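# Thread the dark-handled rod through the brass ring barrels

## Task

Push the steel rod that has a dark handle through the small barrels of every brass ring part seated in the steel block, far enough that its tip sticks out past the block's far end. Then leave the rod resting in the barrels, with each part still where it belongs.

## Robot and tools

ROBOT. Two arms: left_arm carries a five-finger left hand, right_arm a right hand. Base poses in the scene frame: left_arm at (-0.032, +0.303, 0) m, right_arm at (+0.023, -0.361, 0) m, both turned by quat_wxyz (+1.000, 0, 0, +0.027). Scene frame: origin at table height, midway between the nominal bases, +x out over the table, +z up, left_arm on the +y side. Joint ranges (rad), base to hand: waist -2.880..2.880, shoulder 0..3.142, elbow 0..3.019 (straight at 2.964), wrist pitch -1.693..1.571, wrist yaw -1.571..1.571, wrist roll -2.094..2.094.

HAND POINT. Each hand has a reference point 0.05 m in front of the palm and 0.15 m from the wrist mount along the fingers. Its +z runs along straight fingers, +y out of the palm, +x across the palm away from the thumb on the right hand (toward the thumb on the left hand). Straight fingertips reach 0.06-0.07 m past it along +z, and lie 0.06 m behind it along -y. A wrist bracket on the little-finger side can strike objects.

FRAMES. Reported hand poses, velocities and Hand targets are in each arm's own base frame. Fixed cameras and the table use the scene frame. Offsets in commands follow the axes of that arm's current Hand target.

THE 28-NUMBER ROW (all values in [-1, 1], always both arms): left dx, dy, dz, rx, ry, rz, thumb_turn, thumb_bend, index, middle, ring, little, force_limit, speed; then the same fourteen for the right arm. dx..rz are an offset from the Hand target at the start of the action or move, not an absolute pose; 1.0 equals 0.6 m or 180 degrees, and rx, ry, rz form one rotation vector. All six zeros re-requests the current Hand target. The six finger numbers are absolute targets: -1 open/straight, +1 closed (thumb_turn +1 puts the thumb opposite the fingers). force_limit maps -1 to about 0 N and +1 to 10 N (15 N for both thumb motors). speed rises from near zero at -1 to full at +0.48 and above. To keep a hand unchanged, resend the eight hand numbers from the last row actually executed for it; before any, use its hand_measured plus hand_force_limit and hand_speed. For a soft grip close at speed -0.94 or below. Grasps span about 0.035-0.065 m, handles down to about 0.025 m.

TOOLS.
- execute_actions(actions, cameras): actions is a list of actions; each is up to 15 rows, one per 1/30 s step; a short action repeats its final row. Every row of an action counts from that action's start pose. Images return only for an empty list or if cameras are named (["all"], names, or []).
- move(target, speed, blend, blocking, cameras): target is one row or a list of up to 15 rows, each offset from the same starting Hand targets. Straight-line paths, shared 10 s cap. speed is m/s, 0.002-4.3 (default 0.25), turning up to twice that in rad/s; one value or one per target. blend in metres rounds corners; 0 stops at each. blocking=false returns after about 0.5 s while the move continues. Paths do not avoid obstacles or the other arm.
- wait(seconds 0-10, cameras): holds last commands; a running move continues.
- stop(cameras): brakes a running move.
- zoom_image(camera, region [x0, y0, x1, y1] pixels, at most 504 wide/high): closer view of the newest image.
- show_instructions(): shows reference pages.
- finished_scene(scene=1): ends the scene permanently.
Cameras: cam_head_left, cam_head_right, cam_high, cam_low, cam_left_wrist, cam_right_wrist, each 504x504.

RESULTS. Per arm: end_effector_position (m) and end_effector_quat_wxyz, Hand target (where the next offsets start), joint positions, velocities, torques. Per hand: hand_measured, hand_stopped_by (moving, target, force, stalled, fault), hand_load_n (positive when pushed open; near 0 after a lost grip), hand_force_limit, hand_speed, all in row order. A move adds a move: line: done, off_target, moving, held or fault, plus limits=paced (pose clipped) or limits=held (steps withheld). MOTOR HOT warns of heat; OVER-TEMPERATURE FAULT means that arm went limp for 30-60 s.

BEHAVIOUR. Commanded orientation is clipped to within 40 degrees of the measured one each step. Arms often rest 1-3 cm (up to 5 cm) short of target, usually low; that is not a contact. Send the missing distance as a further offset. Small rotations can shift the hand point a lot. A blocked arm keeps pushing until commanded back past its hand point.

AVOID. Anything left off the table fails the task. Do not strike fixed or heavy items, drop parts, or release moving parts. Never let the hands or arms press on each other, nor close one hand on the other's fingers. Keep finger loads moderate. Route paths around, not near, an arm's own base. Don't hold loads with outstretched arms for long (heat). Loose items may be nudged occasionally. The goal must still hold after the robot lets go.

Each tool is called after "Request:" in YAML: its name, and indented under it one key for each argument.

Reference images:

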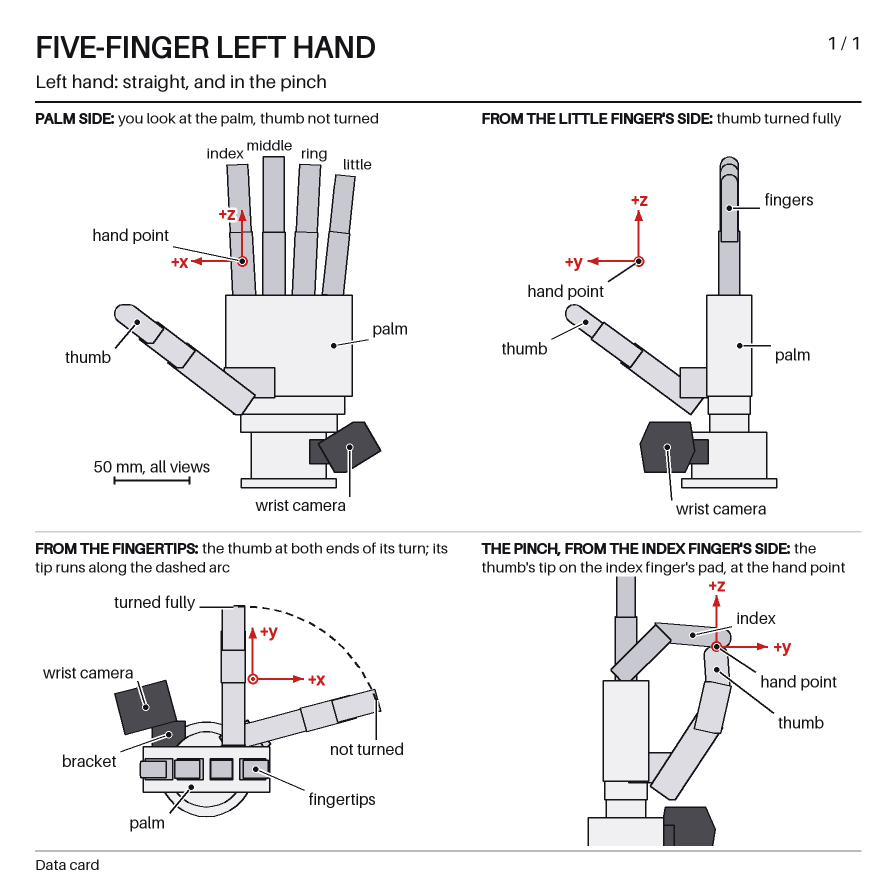

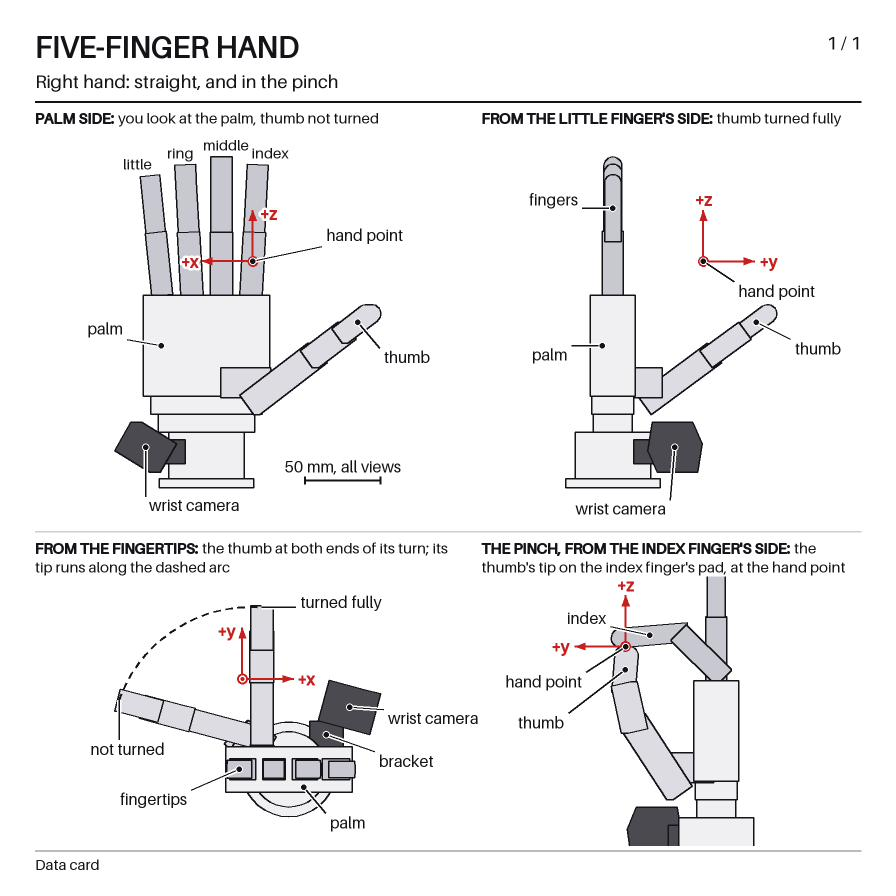

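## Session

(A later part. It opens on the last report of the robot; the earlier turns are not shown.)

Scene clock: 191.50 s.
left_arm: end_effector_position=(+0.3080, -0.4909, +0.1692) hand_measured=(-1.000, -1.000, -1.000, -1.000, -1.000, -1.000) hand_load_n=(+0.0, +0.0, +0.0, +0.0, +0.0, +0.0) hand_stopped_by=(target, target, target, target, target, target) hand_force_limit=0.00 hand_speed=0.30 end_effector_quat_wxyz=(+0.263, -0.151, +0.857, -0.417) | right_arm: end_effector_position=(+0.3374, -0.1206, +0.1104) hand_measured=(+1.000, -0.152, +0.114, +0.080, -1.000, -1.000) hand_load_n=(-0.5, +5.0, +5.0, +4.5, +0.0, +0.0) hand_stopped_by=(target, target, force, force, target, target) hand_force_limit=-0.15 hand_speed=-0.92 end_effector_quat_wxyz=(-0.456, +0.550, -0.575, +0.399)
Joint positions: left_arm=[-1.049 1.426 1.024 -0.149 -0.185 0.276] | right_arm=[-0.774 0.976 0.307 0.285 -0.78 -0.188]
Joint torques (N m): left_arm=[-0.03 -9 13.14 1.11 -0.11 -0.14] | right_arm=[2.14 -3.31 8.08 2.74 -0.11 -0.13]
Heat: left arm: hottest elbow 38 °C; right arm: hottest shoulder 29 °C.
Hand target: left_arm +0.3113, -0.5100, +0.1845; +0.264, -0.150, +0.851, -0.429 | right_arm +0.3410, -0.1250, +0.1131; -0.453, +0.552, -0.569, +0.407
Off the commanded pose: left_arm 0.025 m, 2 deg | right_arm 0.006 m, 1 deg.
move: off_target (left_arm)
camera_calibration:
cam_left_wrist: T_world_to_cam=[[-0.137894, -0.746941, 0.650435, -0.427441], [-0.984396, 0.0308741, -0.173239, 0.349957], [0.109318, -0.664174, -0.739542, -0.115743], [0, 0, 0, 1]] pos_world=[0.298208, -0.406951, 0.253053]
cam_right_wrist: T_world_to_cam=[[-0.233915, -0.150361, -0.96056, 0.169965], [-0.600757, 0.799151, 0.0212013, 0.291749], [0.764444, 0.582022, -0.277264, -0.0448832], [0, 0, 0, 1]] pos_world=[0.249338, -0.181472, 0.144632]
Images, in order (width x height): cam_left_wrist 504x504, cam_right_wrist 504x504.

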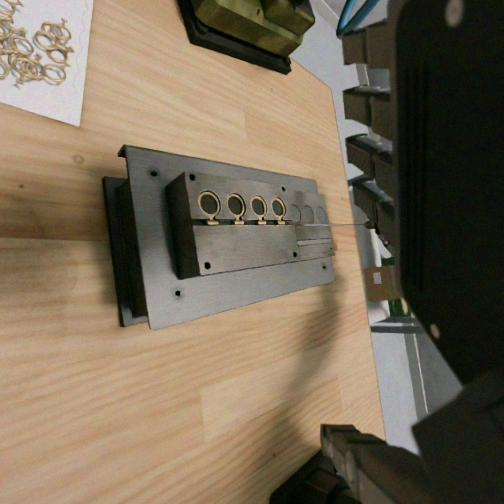

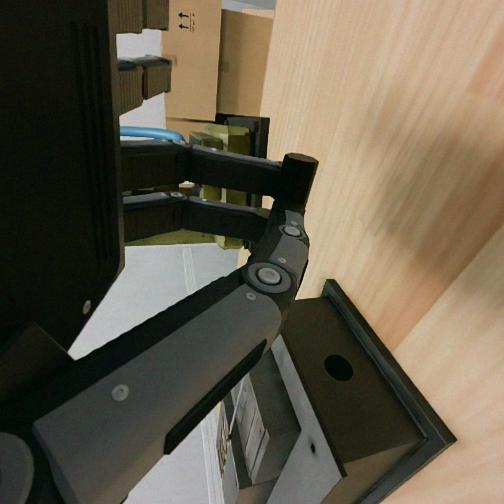

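Request:
wait:
  seconds: 0
  cameras: ["cam_left_wrist", "cam_right_wrist"]

Scene clock: 192.43 s.
left_arm: end_effector_position=(+0.3080, -0.4909, +0.1692) hand_measured=(-1.000, -1.000, -1.000, -1.000, -1.000, -1.000) hand_load_n=(+0.0, +0.0, -0.5, +0.0, -0.5, +0.0) hand_stopped_by=(target, target, target, target, target, target) hand_force_limit=0.00 hand_speed=0.30 end_effector_quat_wxyz=(+0.263, -0.151, +0.857, -0.417) | right_arm: end_effector_position=(+0.3374, -0.1206, +0.1104) hand_measured=(+1.000, -0.152, +0.114, +0.080, -1.000, -1.000) hand_load_n=(-0.5, +4.5, +5.0, +4.5, +0.0, +0.0) hand_stopped_by=(target, target, force, force, target, target) hand_force_limit=-0.15 hand_speed=-0.92 end_effector_quat_wxyz=(-0.456, +0.550, -0.575, +0.399)
Joint positions: left_arm=[-1.049 1.426 1.024 -0.149 -0.185 0.276] | right_arm=[-0.774 0.976 0.307 0.285 -0.78 -0.188]
Joint torques (N m): left_arm=[-0.15 -8.94 13.14 1.1 -0.11 -0.14] | right_arm=[2.02 -3.19 8.09 2.8 -0.11 -0.14]
Heat: left arm: hottest elbow 38 °C; right arm: hottest shoulder 29 °C.
Hand target: left_arm +0.3113, -0.5100, +0.1845; +0.264, -0.150, +0.851, -0.429 | right_arm +0.3410, -0.1250, +0.1130; -0.453, +0.552, -0.569, +0.407
Off the commanded pose: left_arm 0.025 m, 2 deg | right_arm 0.006 m, 1 deg.
camera_calibration:
cam_left_wrist: T_world_to_cam=[[-0.137894, -0.746941, 0.650435, -0.427441], [-0.984396, 0.0308741, -0.173239, 0.349957], [0.109318, -0.664174, -0.739542, -0.115743], [0, 0, 0, 1]] pos_world=[0.298208, -0.406951, 0.253053]
cam_right_wrist: T_world_to_cam=[[-0.233915, -0.150361, -0.96056, 0.169965], [-0.600757, 0.799151, 0.0212013, 0.291749], [0.764444, 0.582022, -0.277264, -0.0448832], [0, 0, 0, 1]] pos_world=[0.249338, -0.181472, 0.144632]
Images, in order (width x height): cam_left_wrist 504x504, cam_right_wrist 504x504.

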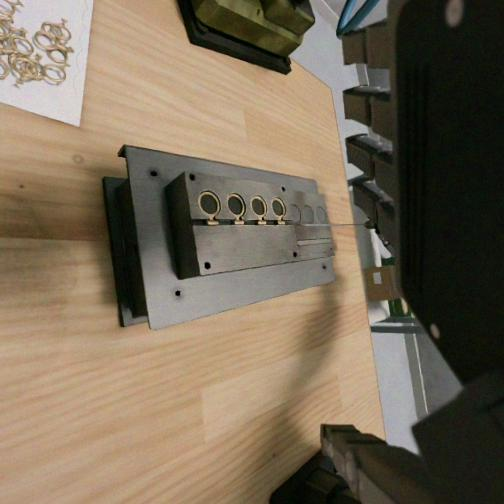

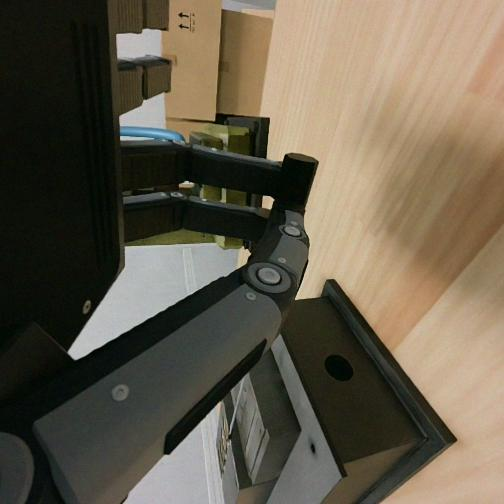

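Request:
zoom_image:
  camera: "cam_right_wrist"
  region: [205, 400, 265, 460]

Request:
zoom_image:
  camera: "cam_left_wrist"
  region: [270, 200, 330, 260]

Scaled by 8.400 from the camera's 504x504 image, which has a finer 720x720 frame.

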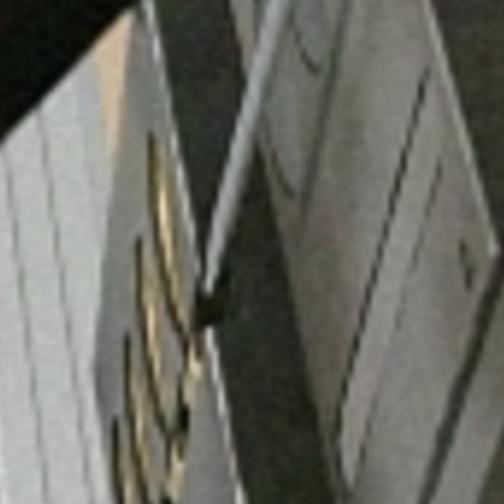

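Scaled by 8.400 from the camera's 504x504 image, which has a finer 720x720 frame.

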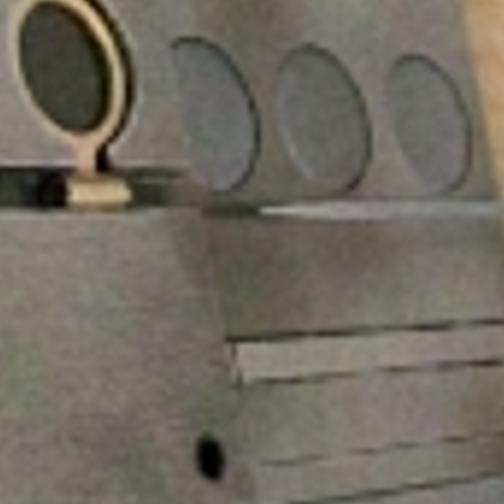

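Request:
move:
  target:
    - [0,0,0,0,0,0,-1,-1,-1,-1,-1,-1,0.0,0.3,-0.00697,-0.0257,-0.01192,0,0,0,1,-0.15,0.18,0.15,-1,-1,-0.15,-0.92]
    - [0,0,0,0,0,0,-1,-1,-1,-1,-1,-1,0.0,0.3,-0.0324,-0.05685,-0.01802,0,0,0,1,-0.15,0.18,0.15,-1,-1,-0.15,-0.92]
    - [0,0,0,0,0,0,-1,-1,-1,-1,-1,-1,0.0,0.3,-0.01635,-0.00783,-0.00521,0,0,0,1,-0.15,0.18,0.15,-1,-1,-0.15,-0.92]
  speed: 0.05
  blend: [0.004,0.004,0]
  cameras: ["cam_left_wrist", "cam_right_wrist"]

Scene clock: 197.43 s.
left_arm: end_effector_position=(+0.3080, -0.4909, +0.1692) hand_measured=(-1.000, -1.000, -1.000, -1.000, -1.000, -1.000) hand_load_n=(+0.0, +0.0, +0.0, +0.0, +0.0, +0.0) hand_stopped_by=(target, target, target, target, target, target) hand_force_limit=0.00 hand_speed=0.30 end_effector_quat_wxyz=(+0.263, -0.151, +0.857, -0.417) | right_arm: end_effector_position=(+0.3380, -0.1131, +0.1189) hand_measured=(+1.000, -0.152, +0.114, +0.080, -1.000, -1.000) hand_load_n=(-0.5, +5.0, +5.0, +4.5, +0.0, +0.0) hand_stopped_by=(target, target, force, force, target, target) hand_force_limit=-0.15 hand_speed=-0.92 end_effector_quat_wxyz=(-0.452, +0.554, -0.570, +0.405)
Joint positions: left_arm=[-1.049 1.426 1.024 -0.149 -0.185 0.276] | right_arm=[-0.745 0.923 0.307 0.247 -0.752 -0.188]
Joint torques (N m): left_arm=[-0.15 -8.94 13.12 1.11 -0.11 -0.14] | right_arm=[1.67 -2.9 7.69 2.8 -0.39 0]
Heat: left arm: hottest elbow 39 °C; right arm: hottest shoulder 29 °C.
Hand target: left_arm +0.3113, -0.5100, +0.1845; +0.264, -0.150, +0.851, -0.429 | right_arm +0.3390, -0.1157, +0.1190; -0.453, +0.552, -0.569, +0.407
Off the commanded pose: left_arm 0.025 m, 2 deg | right_arm 0.003 m, 0 deg.
move: off_target (left_arm)
camera_calibration:
cam_left_wrist: T_world_to_cam=[[-0.137894, -0.746941, 0.650435, -0.427441], [-0.984396, 0.0308741, -0.173239, 0.349957], [0.109318, -0.664174, -0.739542, -0.115743], [0, 0, 0, 1]] pos_world=[0.298208, -0.406951, 0.253053]
cam_right_wrist: T_world_to_cam=[[-0.229812, -0.168306, -0.958572, 0.175678], [-0.602964, 0.797756, 0.00448727, 0.288625], [0.763951, 0.579015, -0.284816, -0.0466446], [0, 0, 0, 1]] pos_world=[0.250037, -0.173676, 0.153819]
Images, in order (width x height): cam_left_wrist 504x504, cam_right_wrist 504x504.

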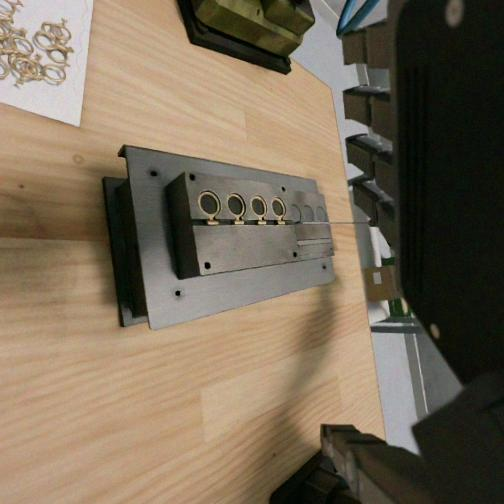

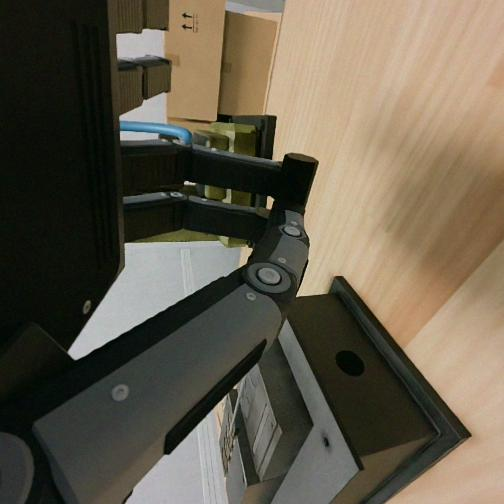

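Request:
zoom_image:
  camera: "cam_right_wrist"
  region: [205, 400, 265, 460]

Request:
zoom_image:
  camera: "cam_left_wrist"
  region: [260, 195, 320, 255]

Scaled by 8.400 from the camera's 504x504 image, which has a finer 720x720 frame.

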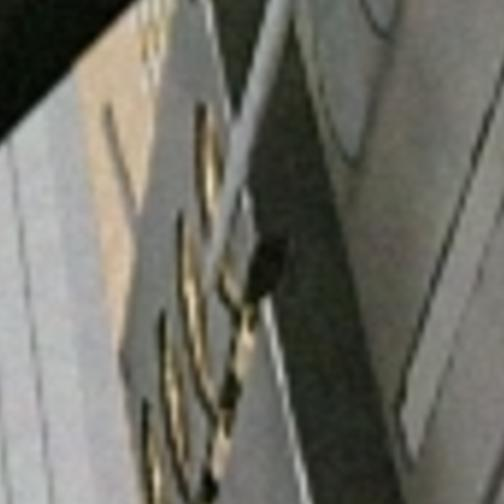

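Scaled by 8.400 from the camera's 504x504 image, which has a finer 720x720 frame.

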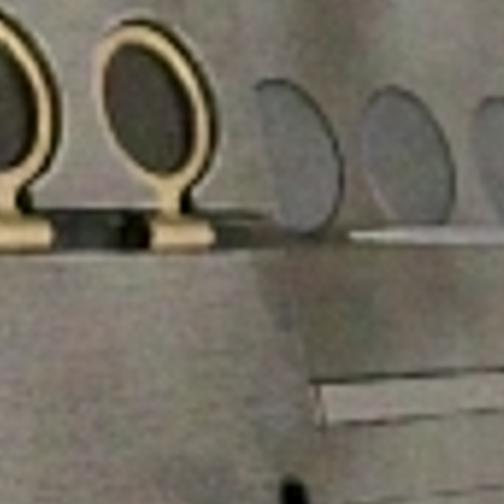

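Request:
zoom_image:
  camera: "cam_left_wrist"
  region: [278, 208, 308, 238]

Request:
zoom_image:
  camera: "cam_right_wrist"
  region: [218, 415, 248, 445]

Scaled by 16.800 from the camera's 504x504 image, which has a finer 720x720 frame.

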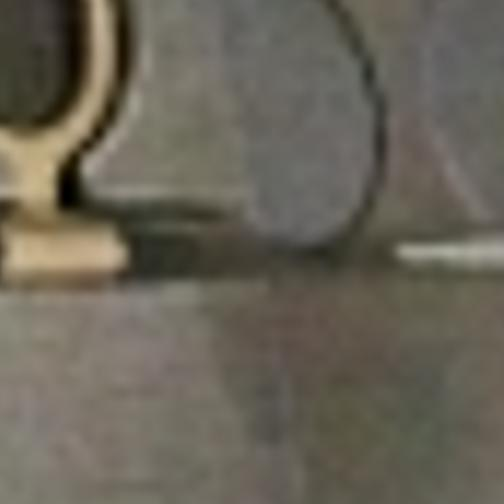

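Scaled by 16.800 from the camera's 504x504 image, which has a finer 720x720 frame.

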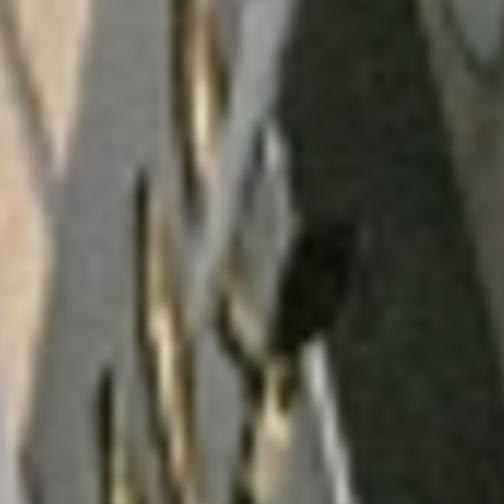

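Request:
move:
  target:
    - [0,0,0,0,0,0,-1,-1,-1,-1,-1,-1,0.0,0.3,-0.01262,-0.0466,-0.00982,0,0,0,1,-0.15,0.18,0.15,-1,-1,-0.15,-0.92]
    - [0,0,0,0,0,0,-1,-1,-1,-1,-1,-1,0.0,0.3,-0.00388,0.00285,0.00326,0,0,0,1,-0.15,0.18,0.15,-1,-1,-0.15,-0.92]
  speed: 0.05
  blend: [0.004,0]
  cameras: ["cam_left_wrist", "cam_right_wrist"]

Request:
zoom_image:
  camera: "cam_right_wrist"
  region: [218, 415, 248, 445]

Request:
zoom_image:
  camera: "cam_left_wrist"
  region: [278, 208, 308, 238]

Scene clock: 202.33 s.
left_arm: end_effector_position=(+0.3080, -0.4909, +0.1692) hand_measured=(-1.000, -1.000, -1.000, -1.000, -1.000, -1.000) hand_load_n=(+0.0, +0.0, +0.0, +0.0, +0.0, +0.0) hand_stopped_by=(target, target, target, target, target, target) hand_force_limit=0.00 hand_speed=0.30 end_effector_quat_wxyz=(+0.263, -0.151, +0.857, -0.417) | right_arm: end_effector_position=(+0.3394, -0.1163, +0.1192) hand_measured=(+1.000, -0.152, +0.114, +0.080, -1.000, -1.000) hand_load_n=(-0.5, +5.0, +5.5, +4.5, +0.0, +0.0) hand_stopped_by=(target, target, force, force, target, target) hand_force_limit=-0.15 hand_speed=-0.92 end_effector_quat_wxyz=(-0.449, +0.552, -0.570, +0.410)
Joint positions: left_arm=[-1.049 1.426 1.024 -0.149 -0.185 0.276] | right_arm=[-0.745 0.927 0.307 0.26 -0.741 -0.188]
Joint torques (N m): left_arm=[-0.03 -9 13.12 1.11 -0.11 -0.14] | right_arm=[2.43 -2.84 7.24 2.8 -0.36 0.08]
Heat: left arm: hottest elbow 39 °C; right arm: hottest shoulder 29 °C.
Hand target: left_arm +0.3113, -0.5100, +0.1845; +0.264, -0.150, +0.851, -0.429 | right_arm +0.3404, -0.1132, +0.1169; -0.453, +0.552, -0.569, +0.407
Off the commanded pose: left_arm 0.025 m, 2 deg | right_arm 0.004 m, 1 deg.
move: off_target (left_arm)
camera_calibration:
cam_left_wrist: T_world_to_cam=[[-0.137894, -0.746941, 0.650435, -0.427441], [-0.984396, 0.0308741, -0.173239, 0.349957], [0.109318, -0.664174, -0.739542, -0.115743], [0, 0, 0, 1]] pos_world=[0.298208, -0.406951, 0.253053]
cam_right_wrist: T_world_to_cam=[[-0.227753, -0.174341, -0.957984, 0.174306], [-0.594971, 0.803732, -0.00481946, 0.291005], [0.770803, 0.568876, -0.28678, -0.0490539], [0, 0, 0, 1]] pos_world=[0.250649, -0.175596, 0.154317]
Images, in order (width x height): cam_left_wrist 504x504, cam_right_wrist 504x504.

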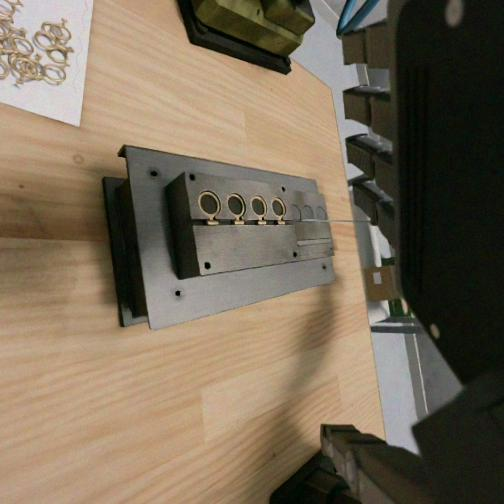

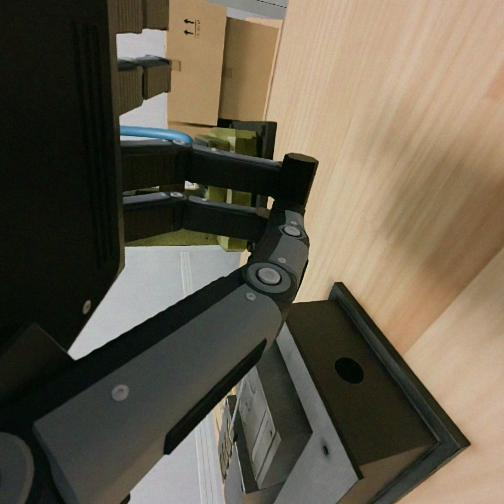

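Scaled by 16.800 from the camera's 504x504 image, which has a finer 720x720 frame.

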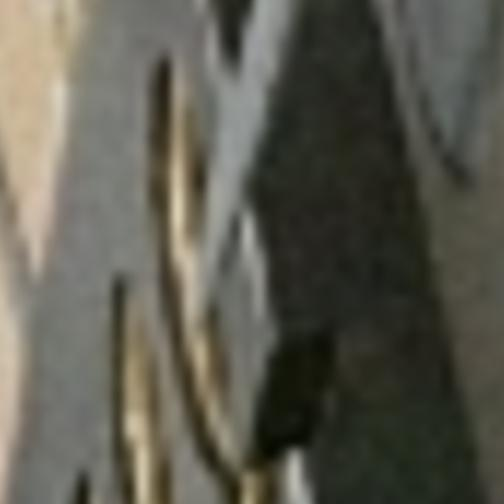

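Scaled by 16.800 from the camera's 504x504 image, which has a finer 720x720 frame.

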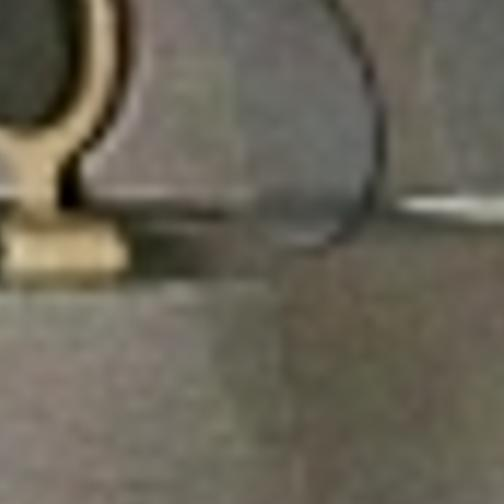

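Request:
move:
  target: [0,0,0,0,0,0,-1,-1,-1,-1,-1,-1,0.0,0.3,-0.008,0.00574,0,0,0,0,1,-0.15,0.18,0.15,-1,-1,-0.15,-0.92]
  speed: 0.03
  cameras: ["cam_left_wrist", "cam_right_wrist"]

Request:
zoom_image:
  camera: "cam_right_wrist"
  region: [218, 415, 248, 445]

Request:
zoom_image:
  camera: "cam_left_wrist"
  region: [278, 200, 328, 250]

Scene clock: 204.07 s.
left_arm: end_effector_position=(+0.3080, -0.4909, +0.1692) hand_measured=(-1.000, -1.000, -1.000, -1.000, -1.000, -1.000) hand_load_n=(+0.0, +0.0, +0.0, +0.0, +0.0, +0.0) hand_stopped_by=(target, target, target, target, target, target) hand_force_limit=0.00 hand_speed=0.30 end_effector_quat_wxyz=(+0.263, -0.151, +0.857, -0.417) | right_arm: end_effector_position=(+0.3367, -0.1123, +0.1127) hand_measured=(+1.000, -0.152, +0.114, +0.080, -1.000, -1.000) hand_load_n=(-0.5, +5.0, +5.0, +4.0, -0.5, +0.0) hand_stopped_by=(target, target, force, force, target, target) hand_force_limit=-0.15 hand_speed=-0.92 end_effector_quat_wxyz=(-0.448, +0.553, -0.572, +0.408)
Joint positions: left_arm=[-1.049 1.426 1.024 -0.149 -0.185 0.276] | right_arm=[-0.739 0.927 0.29 0.271 -0.735 -0.188]
Joint torques (N m): left_arm=[-0.03 -9 13.14 1.13 -0.11 -0.14] | right_arm=[2.96 -3.6 7.39 2.84 -0.09 0.13]
Heat: left arm: hottest elbow 39 °C; right arm: hottest shoulder 29 °C.
Hand target: left_arm +0.3113, -0.5100, +0.1845; +0.264, -0.150, +0.851, -0.429 | right_arm +0.3394, -0.1081, +0.1139; -0.453, +0.552, -0.569, +0.407
Off the commanded pose: left_arm 0.025 m, 2 deg | right_arm 0.005 m, 1 deg.
move: off_target (left_arm)
camera_calibration:
cam_left_wrist: T_world_to_cam=[[-0.137894, -0.746941, 0.650435, -0.427441], [-0.984396, 0.0308741, -0.173239, 0.349957], [0.109318, -0.664174, -0.739542, -0.115743], [0, 0, 0, 1]] pos_world=[0.298208, -0.406951, 0.253053]
cam_right_wrist: T_world_to_cam=[[-0.233381, -0.171966, -0.957059, 0.170239], [-0.595256, 0.803536, 0.000773556, 0.285698], [0.768898, 0.569875, -0.289894, -0.0500094], [0, 0, 0, 1]] pos_world=[0.248246, -0.171794, 0.14821]
Images, in order (width x height): cam_left_wrist 504x504, cam_right_wrist 504x504.

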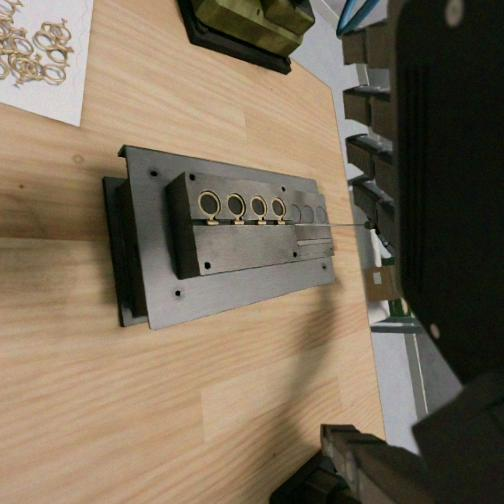

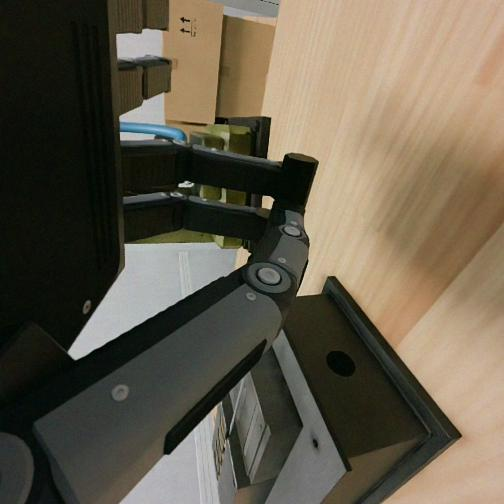

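Scaled by 16.800 from the camera's 504x504 image, which has a finer 720x720 frame.

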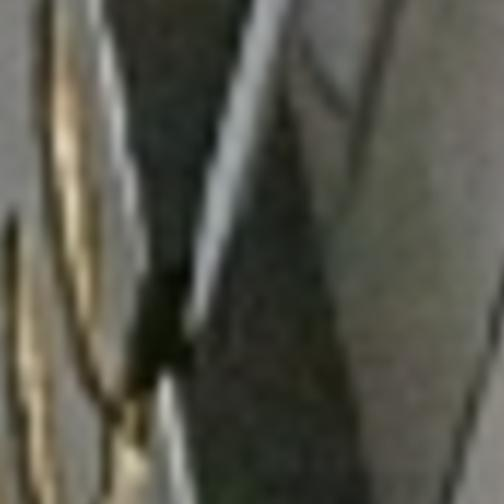

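Scaled by 10.080 from the camera's 504x504 image, which has a finer 720x720 frame.

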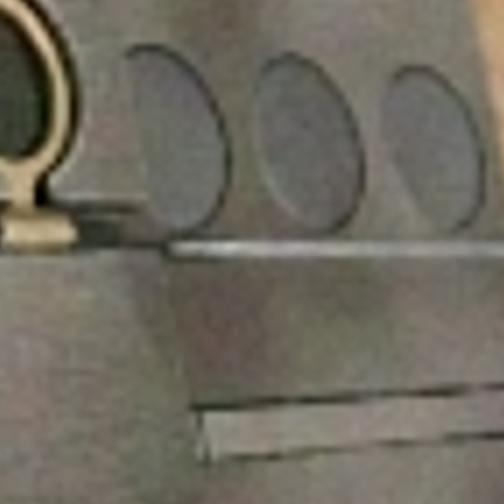

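Request:
move:
  target:
    - [0,0,0,0,0,0,-1,-1,-1,-1,-1,-1,0.0,0.3,0.0202,-0.0431,-0.01268,0,0,0,1,-0.15,0.18,0.15,-1,-1,-0.15,-0.92]
    - [0,0,0,0,0,0,-1,-1,-1,-1,-1,-1,0.0,0.3,-0.00198,-0.00272,0.00035,0,0,0,1,-0.15,0.18,0.15,-1,-1,-0.15,-0.92]
  speed: 0.05
  blend: [0.003,0]
  cameras: ["cam_left_wrist", "cam_right_wrist"]

Request:
zoom_image:
  camera: "cam_right_wrist"
  region: [218, 415, 248, 445]

Request:
zoom_image:
  camera: "cam_left_wrist"
  region: [278, 200, 328, 250]

Scene clock: 207.40 s.
left_arm: end_effector_position=(+0.3080, -0.4909, +0.1692) hand_measured=(-1.000, -1.000, -1.000, -1.000, -1.000, -1.000) hand_load_n=(+0.0, +0.0, +0.0, +0.0, +0.0, +0.0) hand_stopped_by=(target, target, target, target, target, target) hand_force_limit=0.00 hand_speed=0.30 end_effector_quat_wxyz=(+0.263, -0.151, +0.857, -0.417) | right_arm: end_effector_position=(+0.3372, -0.1113, +0.1165) hand_measured=(+1.000, -0.150, +0.114, +0.080, -1.000, -1.000) hand_load_n=(+0.0, +0.5, +0.5, +1.0, +0.0, +0.5) hand_stopped_by=(target, target, force, force, target, target) hand_force_limit=-0.15 hand_speed=-0.92 end_effector_quat_wxyz=(-0.448, +0.553, -0.569, +0.411)
Joint positions: left_arm=[-1.049 1.426 1.024 -0.149 -0.185 0.276] | right_arm=[-0.734 0.912 0.292 0.263 -0.73 -0.187]
Joint torques (N m): left_arm=[-0.03 -8.94 13.14 1.1 -0.11 -0.14] | right_arm=[3.14 -2.61 7.53 2.81 -0.08 0.15]
Heat: left arm: hottest elbow 39 °C; right arm: hottest shoulder 29 °C.
Hand target: left_arm +0.3113, -0.5100, +0.1845; +0.264, -0.150, +0.851, -0.429 | right_arm +0.3401, -0.1071, +0.1157; -0.453, +0.552, -0.569, +0.407
Off the commanded pose: left_arm 0.025 m, 2 deg | right_arm 0.005 m, 1 deg.
move: off_target (left_arm)
camera_calibration:
cam_left_wrist: T_world_to_cam=[[-0.137894, -0.746941, 0.650435, -0.427441], [-0.984396, 0.0308741, -0.173239, 0.349957], [0.109318, -0.664174, -0.739542, -0.115743], [0, 0, 0, 1]] pos_world=[0.298208, -0.406951, 0.253053]
cam_right_wrist: T_world_to_cam=[[-0.228041, -0.178163, -0.957212, 0.171602], [-0.595333, 0.803442, -0.00771367, 0.286205], [0.770439, 0.5681, -0.289285, -0.0506582], [0, 0, 0, 1]] pos_world=[0.248549, -0.170597, 0.151812]
Images, in order (width x height): cam_left_wrist 504x504, cam_right_wrist 504x504.

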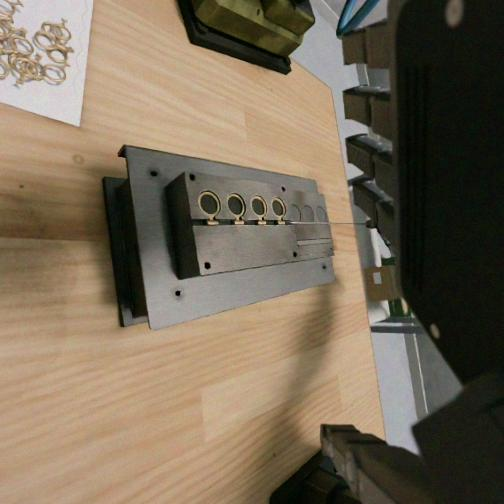

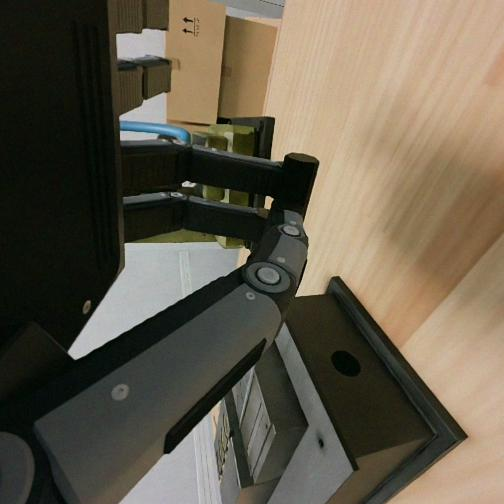

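Scaled by 16.800 from the camera's 504x504 image, which has a finer 720x720 frame.

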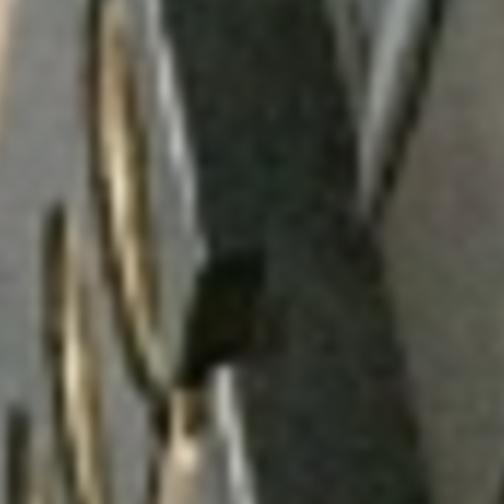

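Scaled by 10.080 from the camera's 504x504 image, which has a finer 720x720 frame.

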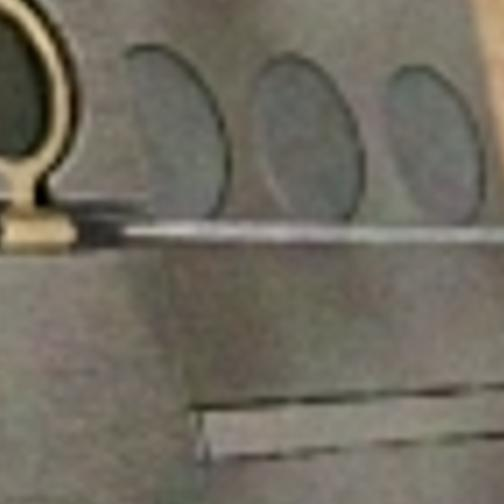

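Request:
zoom_image:
  camera: "cam_right_wrist"
  region: [190, 120, 350, 280]

Request:
zoom_image:
  camera: "cam_right_wrist"
  region: [200, 300, 340, 440]

Request:
zoom_image:
  camera: "cam_left_wrist"
  region: [260, 180, 400, 280]

Scaled by 3.150 from the camera's 504x504 image, which has a finer 720x720 frame.

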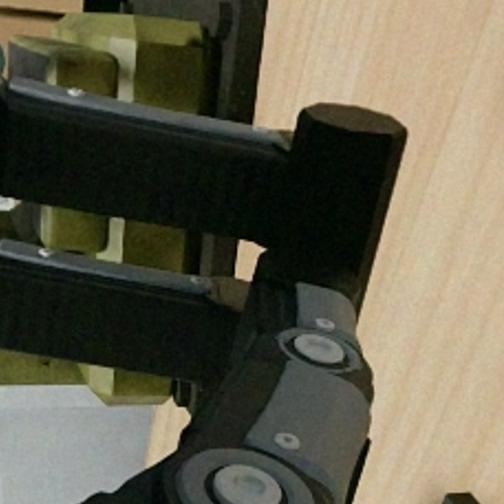

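Scaled by 3.600 from the camera's 504x504 image, which has a finer 720x720 frame.

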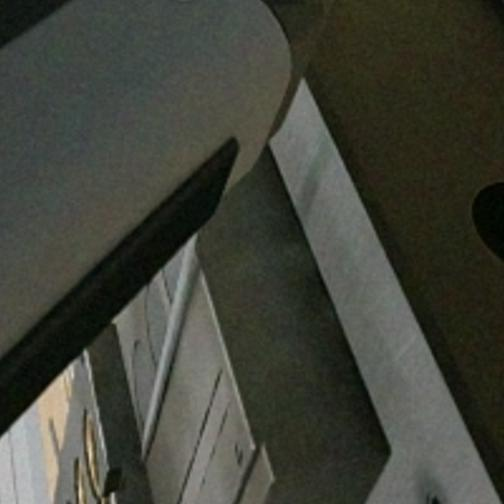

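Scaled by 3.600 from the camera's 504x504 image, which has a finer 720x720 frame.

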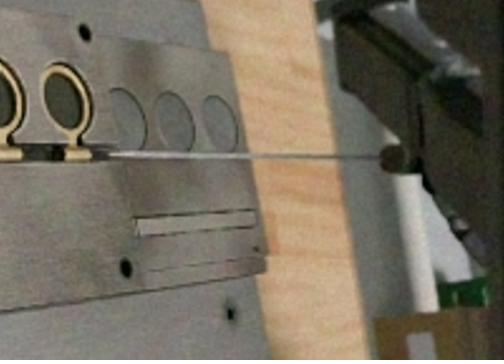

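Request:
zoom_image:
  camera: "cam_left_wrist"
  region: [278, 208, 308, 238]

Request:
zoom_image:
  camera: "cam_right_wrist"
  region: [225, 390, 265, 430]

Scaled by 16.800 from the camera's 504x504 image, which has a finer 720x720 frame.

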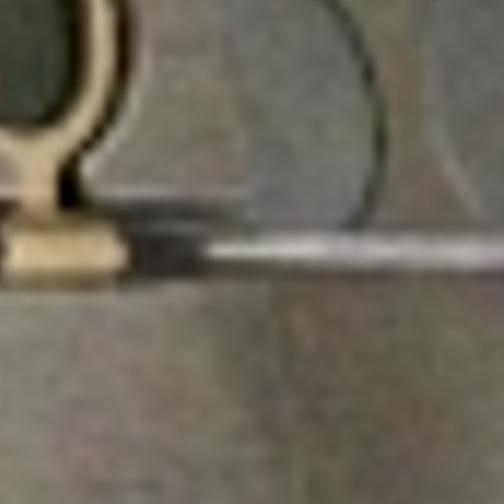

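Scaled by 12.600 from the camera's 504x504 image, which has a finer 720x720 frame.

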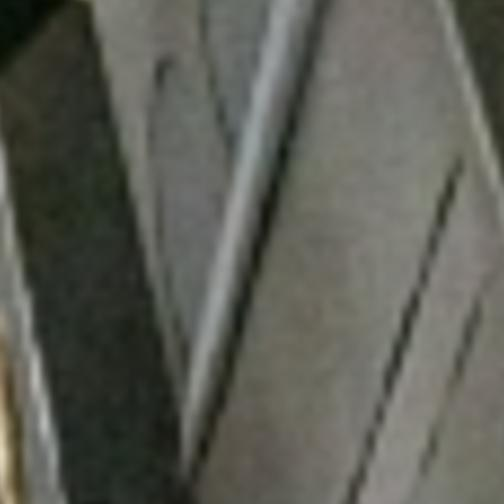

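Request:
execute_actions:
  actions:
    - [[0,0,0,0,0,0,-1,-1,-1,-1,-1,-1,0.0,0.3,0,0,0,0,0,0,1,-0.15,0.24,0.21,-1,-1,-0.1,-0.92]]
  cameras: ["cam_right_wrist"]

Scene clock: 210.00 s.
left_arm: end_effector_position=(+0.3080, -0.4909, +0.1692) hand_measured=(-1.000, -1.000, -1.000, -1.000, -1.000, -1.000) hand_load_n=(+0.0, +0.0, -0.5, +0.0, +0.0, -0.5) hand_stopped_by=(target, target, target, target, target, target) hand_force_limit=0.00 hand_speed=0.30 end_effector_quat_wxyz=(+0.263, -0.151, +0.857, -0.417) | right_arm: end_effector_position=(+0.3372, -0.1113, +0.1165) hand_measured=(+1.000, -0.152, +0.134, +0.094, -1.000, -1.000) hand_load_n=(-1.0, +5.5, +4.5, +6.5, +0.0, +0.0) hand_stopped_by=(target, target, force, force, target, target) hand_force_limit=-0.10 hand_speed=-0.92 end_effector_quat_wxyz=(-0.448, +0.553, -0.569, +0.411)
Joint positions: left_arm=[-1.049 1.426 1.024 -0.149 -0.185 0.276] | right_arm=[-0.734 0.912 0.292 0.263 -0.73 -0.187]
Joint torques (N m): left_arm=[-0.09 -8.94 13.14 1.1 -0.11 -0.14] | right_arm=[3.08 -2.55 7.56 2.84 -0.08 0.14]
Heat: left arm: hottest elbow 40 °C; right arm: hottest elbow 30 °C.
Hand target: left_arm +0.3113, -0.5100, +0.1845; +0.264, -0.150, +0.851, -0.429 | right_arm +0.3400, -0.1070, +0.1157; -0.453, +0.552, -0.569, +0.407
Off the commanded pose: left_arm 0.025 m, 2 deg | right_arm 0.005 m, 1 deg.
Step readings (end_effector_position of left_arm | right_arm):
0: (+0.3080, -0.4909, +0.1692) | (+0.3372, -0.1113, +0.1165)
1: (+0.3080, -0.4909, +0.1692) | (+0.3372, -0.1113, +0.1165)
2: (+0.3080, -0.4909, +0.1692) | (+0.3372, -0.1113, +0.1165)
4: (+0.3080, -0.4909, +0.1692) | (+0.3372, -0.1113, +0.1165)
8: (+0.3080, -0.4909, +0.1692) | (+0.3372, -0.1113, +0.1165)
15: (+0.3080, -0.4909, +0.1692) | (+0.3372, -0.1113, +0.1165)
camera_calibration:
cam_right_wrist: T_world_to_cam=[[-0.228072, -0.177779, -0.957276, 0.171685], [-0.595211, 0.803535, -0.00741715, 0.286146], [0.770524, 0.568089, -0.28908, -0.0507122], [0, 0, 0, 1]] pos_world=[0.248549, -0.170597, 0.151813]
Images, in order (width x height): cam_right_wrist 504x504.

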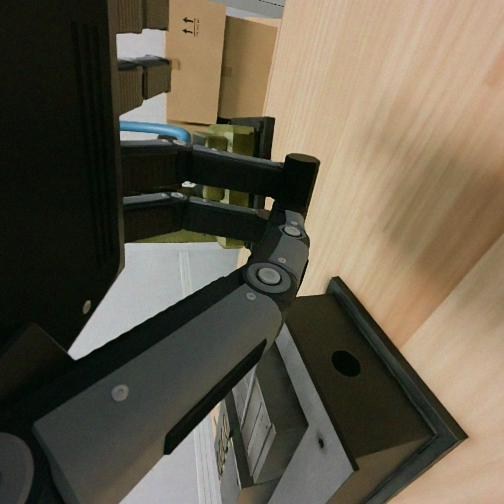

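Request:
move:
  target: [0,0,0,0,0,0,-1,-1,-1,-1,-1,-1,0.0,0.3,0.01866,-0.04308,-0.01367,0,0,0,1,-0.15,0.24,0.21,-1,-1,-0.1,-0.92]
  speed: 0.05
  cameras: ["cam_left_wrist", "cam_right_wrist"]

Request:
zoom_image:
  camera: "cam_right_wrist"
  region: [205, 370, 285, 450]

Request:
zoom_image:
  camera: "cam_left_wrist"
  region: [270, 180, 390, 260]

Scene clock: 211.43 s.
left_arm: end_effector_position=(+0.3080, -0.4909, +0.1692) hand_measured=(-1.000, -1.000, -1.000, -1.000, -1.000, -1.000) hand_load_n=(-0.5, +0.0, +0.0, -0.5, +0.0, +0.0) hand_stopped_by=(target, target, target, target, target, target) hand_force_limit=0.00 hand_speed=0.30 end_effector_quat_wxyz=(+0.263, -0.151, +0.857, -0.417) | right_arm: end_effector_position=(+0.3323, -0.1094, +0.1232) hand_measured=(+1.000, -0.152, +0.134, +0.094, -1.000, -1.000) hand_load_n=(+1.0, +3.5, +1.5, +6.0, +0.0, +0.0) hand_stopped_by=(target, target, force, force, target, target) hand_force_limit=-0.10 hand_speed=-0.92 end_effector_quat_wxyz=(-0.453, +0.553, -0.579, +0.392)
Joint positions: left_arm=[-1.049 1.426 1.024 -0.149 -0.185 0.276] | right_arm=[-0.752 0.885 0.318 0.169 -0.76 -0.187]
Joint torques (N m): left_arm=[-0.09 -9 13.14 1.11 -0.11 -0.15] | right_arm=[1.2 -4.13 10.93 1.48 -0.56 -0.08]
Heat: left arm: hottest elbow 40 °C; right arm: hottest elbow 30 °C.
Hand target: left_arm +0.3113, -0.5100, +0.1845; +0.264, -0.150, +0.851, -0.429 | right_arm +0.3391, -0.1201, +0.1420; -0.453, +0.552, -0.569, +0.407
Off the commanded pose: left_arm 0.025 m, 2 deg | right_arm 0.023 m, 2 deg.
move: off_target (left_arm, right_arm)
camera_calibration:
cam_left_wrist: T_world_to_cam=[[-0.137894, -0.746941, 0.650435, -0.427441], [-0.984396, 0.0308741, -0.173239, 0.349957], [0.109318, -0.664174, -0.739542, -0.115743], [0, 0, 0, 1]] pos_world=[0.298208, -0.406951, 0.253053]
cam_right_wrist: T_world_to_cam=[[-0.248253, -0.145522, -0.957702, 0.187607], [-0.602991, 0.796971, 0.0352068, 0.27841], [0.758137, 0.586226, -0.285599, -0.0404607], [0, 0, 0, 1]] pos_world=[0.245127, -0.170864, 0.158314]
Images, in order (width x height): cam_left_wrist 504x504, cam_right_wrist 504x504.

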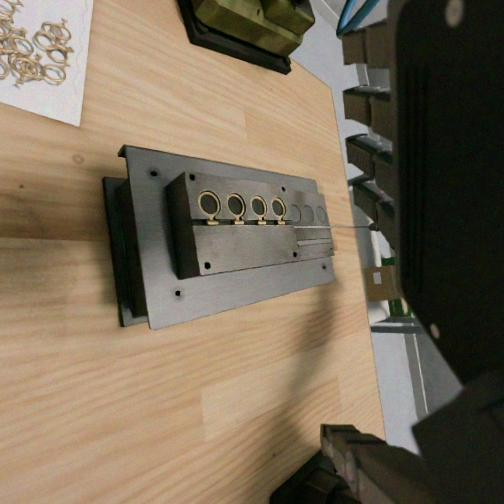

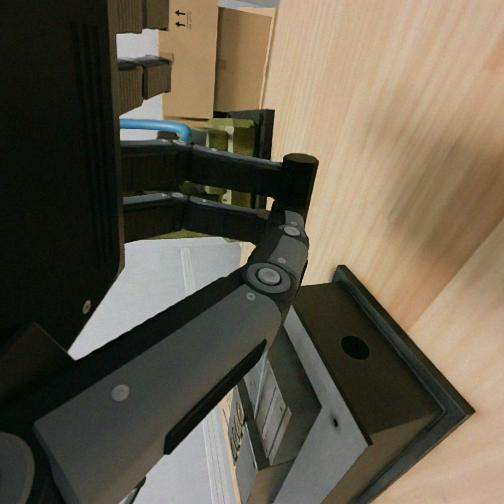

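Scaled by 6.300 from the camera's 504x504 image, which has a finer 720x720 frame.

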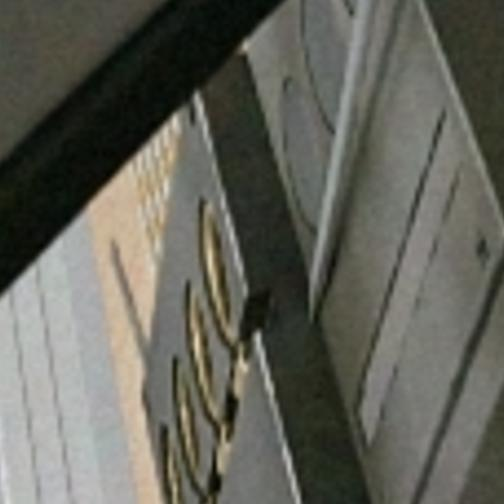

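Scaled by 4.200 from the camera's 504x504 image, which has a finer 720x720 frame.

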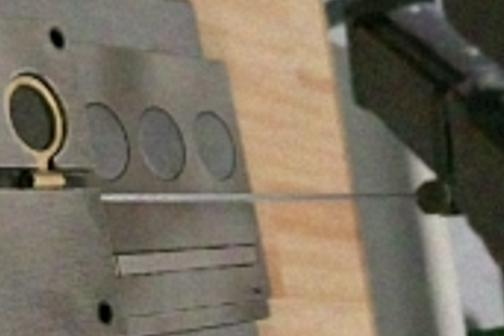

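Request:
wait:
  seconds: 0
  cameras: ["cam_high", "cam_low", "cam_right_wrist"]

Request:
zoom_image:
  camera: "cam_low"
  region: [200, 180, 320, 300]

Request:
zoom_image:
  camera: "cam_right_wrist"
  region: [220, 130, 340, 250]

Scene clock: 212.13 s.
left_arm: end_effector_position=(+0.3080, -0.4909, +0.1692) hand_measured=(-1.000, -1.000, -1.000, -1.000, -1.000, -1.000) hand_load_n=(+0.0, +0.0, +0.0, -0.5, +0.0, +0.0) hand_stopped_by=(target, target, target, target, target, target) hand_force_limit=0.00 hand_speed=0.30 end_effector_quat_wxyz=(+0.263, -0.151, +0.857, -0.417) | right_arm: end_effector_position=(+0.3323, -0.1094, +0.1232) hand_measured=(+1.000, -0.152, +0.134, +0.094, -1.000, -1.000) hand_load_n=(+1.0, +3.5, +1.5, +6.0, +0.0, +0.0) hand_stopped_by=(target, target, force, force, target, target) hand_force_limit=-0.10 hand_speed=-0.92 end_effector_quat_wxyz=(-0.453, +0.553, -0.579, +0.392)
Joint positions: left_arm=[-1.049 1.426 1.024 -0.149 -0.185 0.276] | right_arm=[-0.752 0.885 0.318 0.169 -0.76 -0.187]
Joint torques (N m): left_arm=[-0.09 -8.94 13.12 1.1 -0.11 -0.14] | right_arm=[0.97 -4.07 10.86 1.58 -0.57 -0.08]
Heat: left arm: hottest elbow 40 °C; right arm: hottest elbow 30 °C.
Hand target: left_arm +0.3113, -0.5100, +0.1845; +0.264, -0.150, +0.851, -0.429 | right_arm +0.3391, -0.1201, +0.1419; -0.453, +0.552, -0.569, +0.407
Off the commanded pose: left_arm 0.025 m, 2 deg | right_arm 0.023 m, 2 deg.
camera_calibration:
cam_right_wrist: T_world_to_cam=[[-0.248253, -0.145522, -0.957702, 0.187607], [-0.602991, 0.796971, 0.0352068, 0.27841], [0.758137, 0.586226, -0.285599, -0.0404607], [0, 0, 0, 1]] pos_world=[0.245127, -0.170864, 0.158314]
Images, in order (width x height): cam_high 504x504, cam_low 504x504, cam_right_wrist 504x504.

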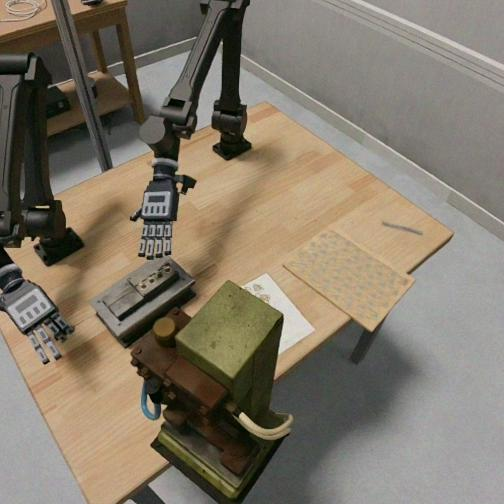

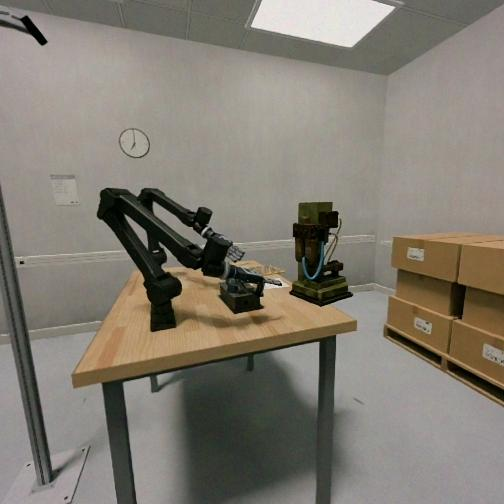

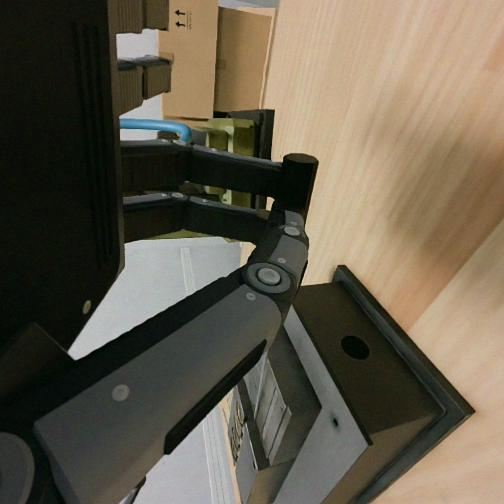

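Scaled by 4.200 from the camera's 504x504 image, which has a finer 720x720 frame.

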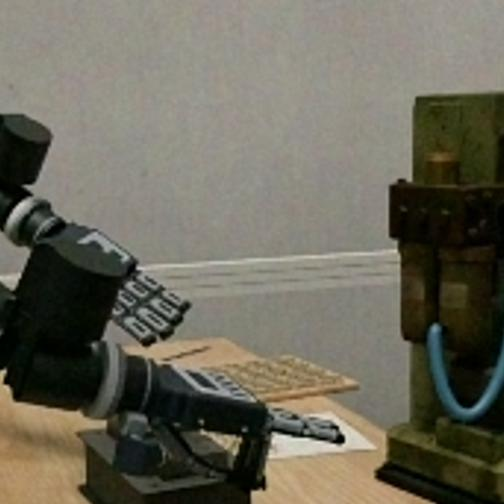

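Scaled by 4.200 from the camera's 504x504 image, which has a finer 720x720 frame.

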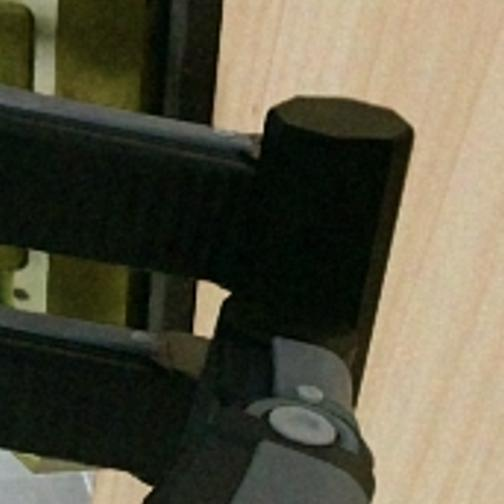

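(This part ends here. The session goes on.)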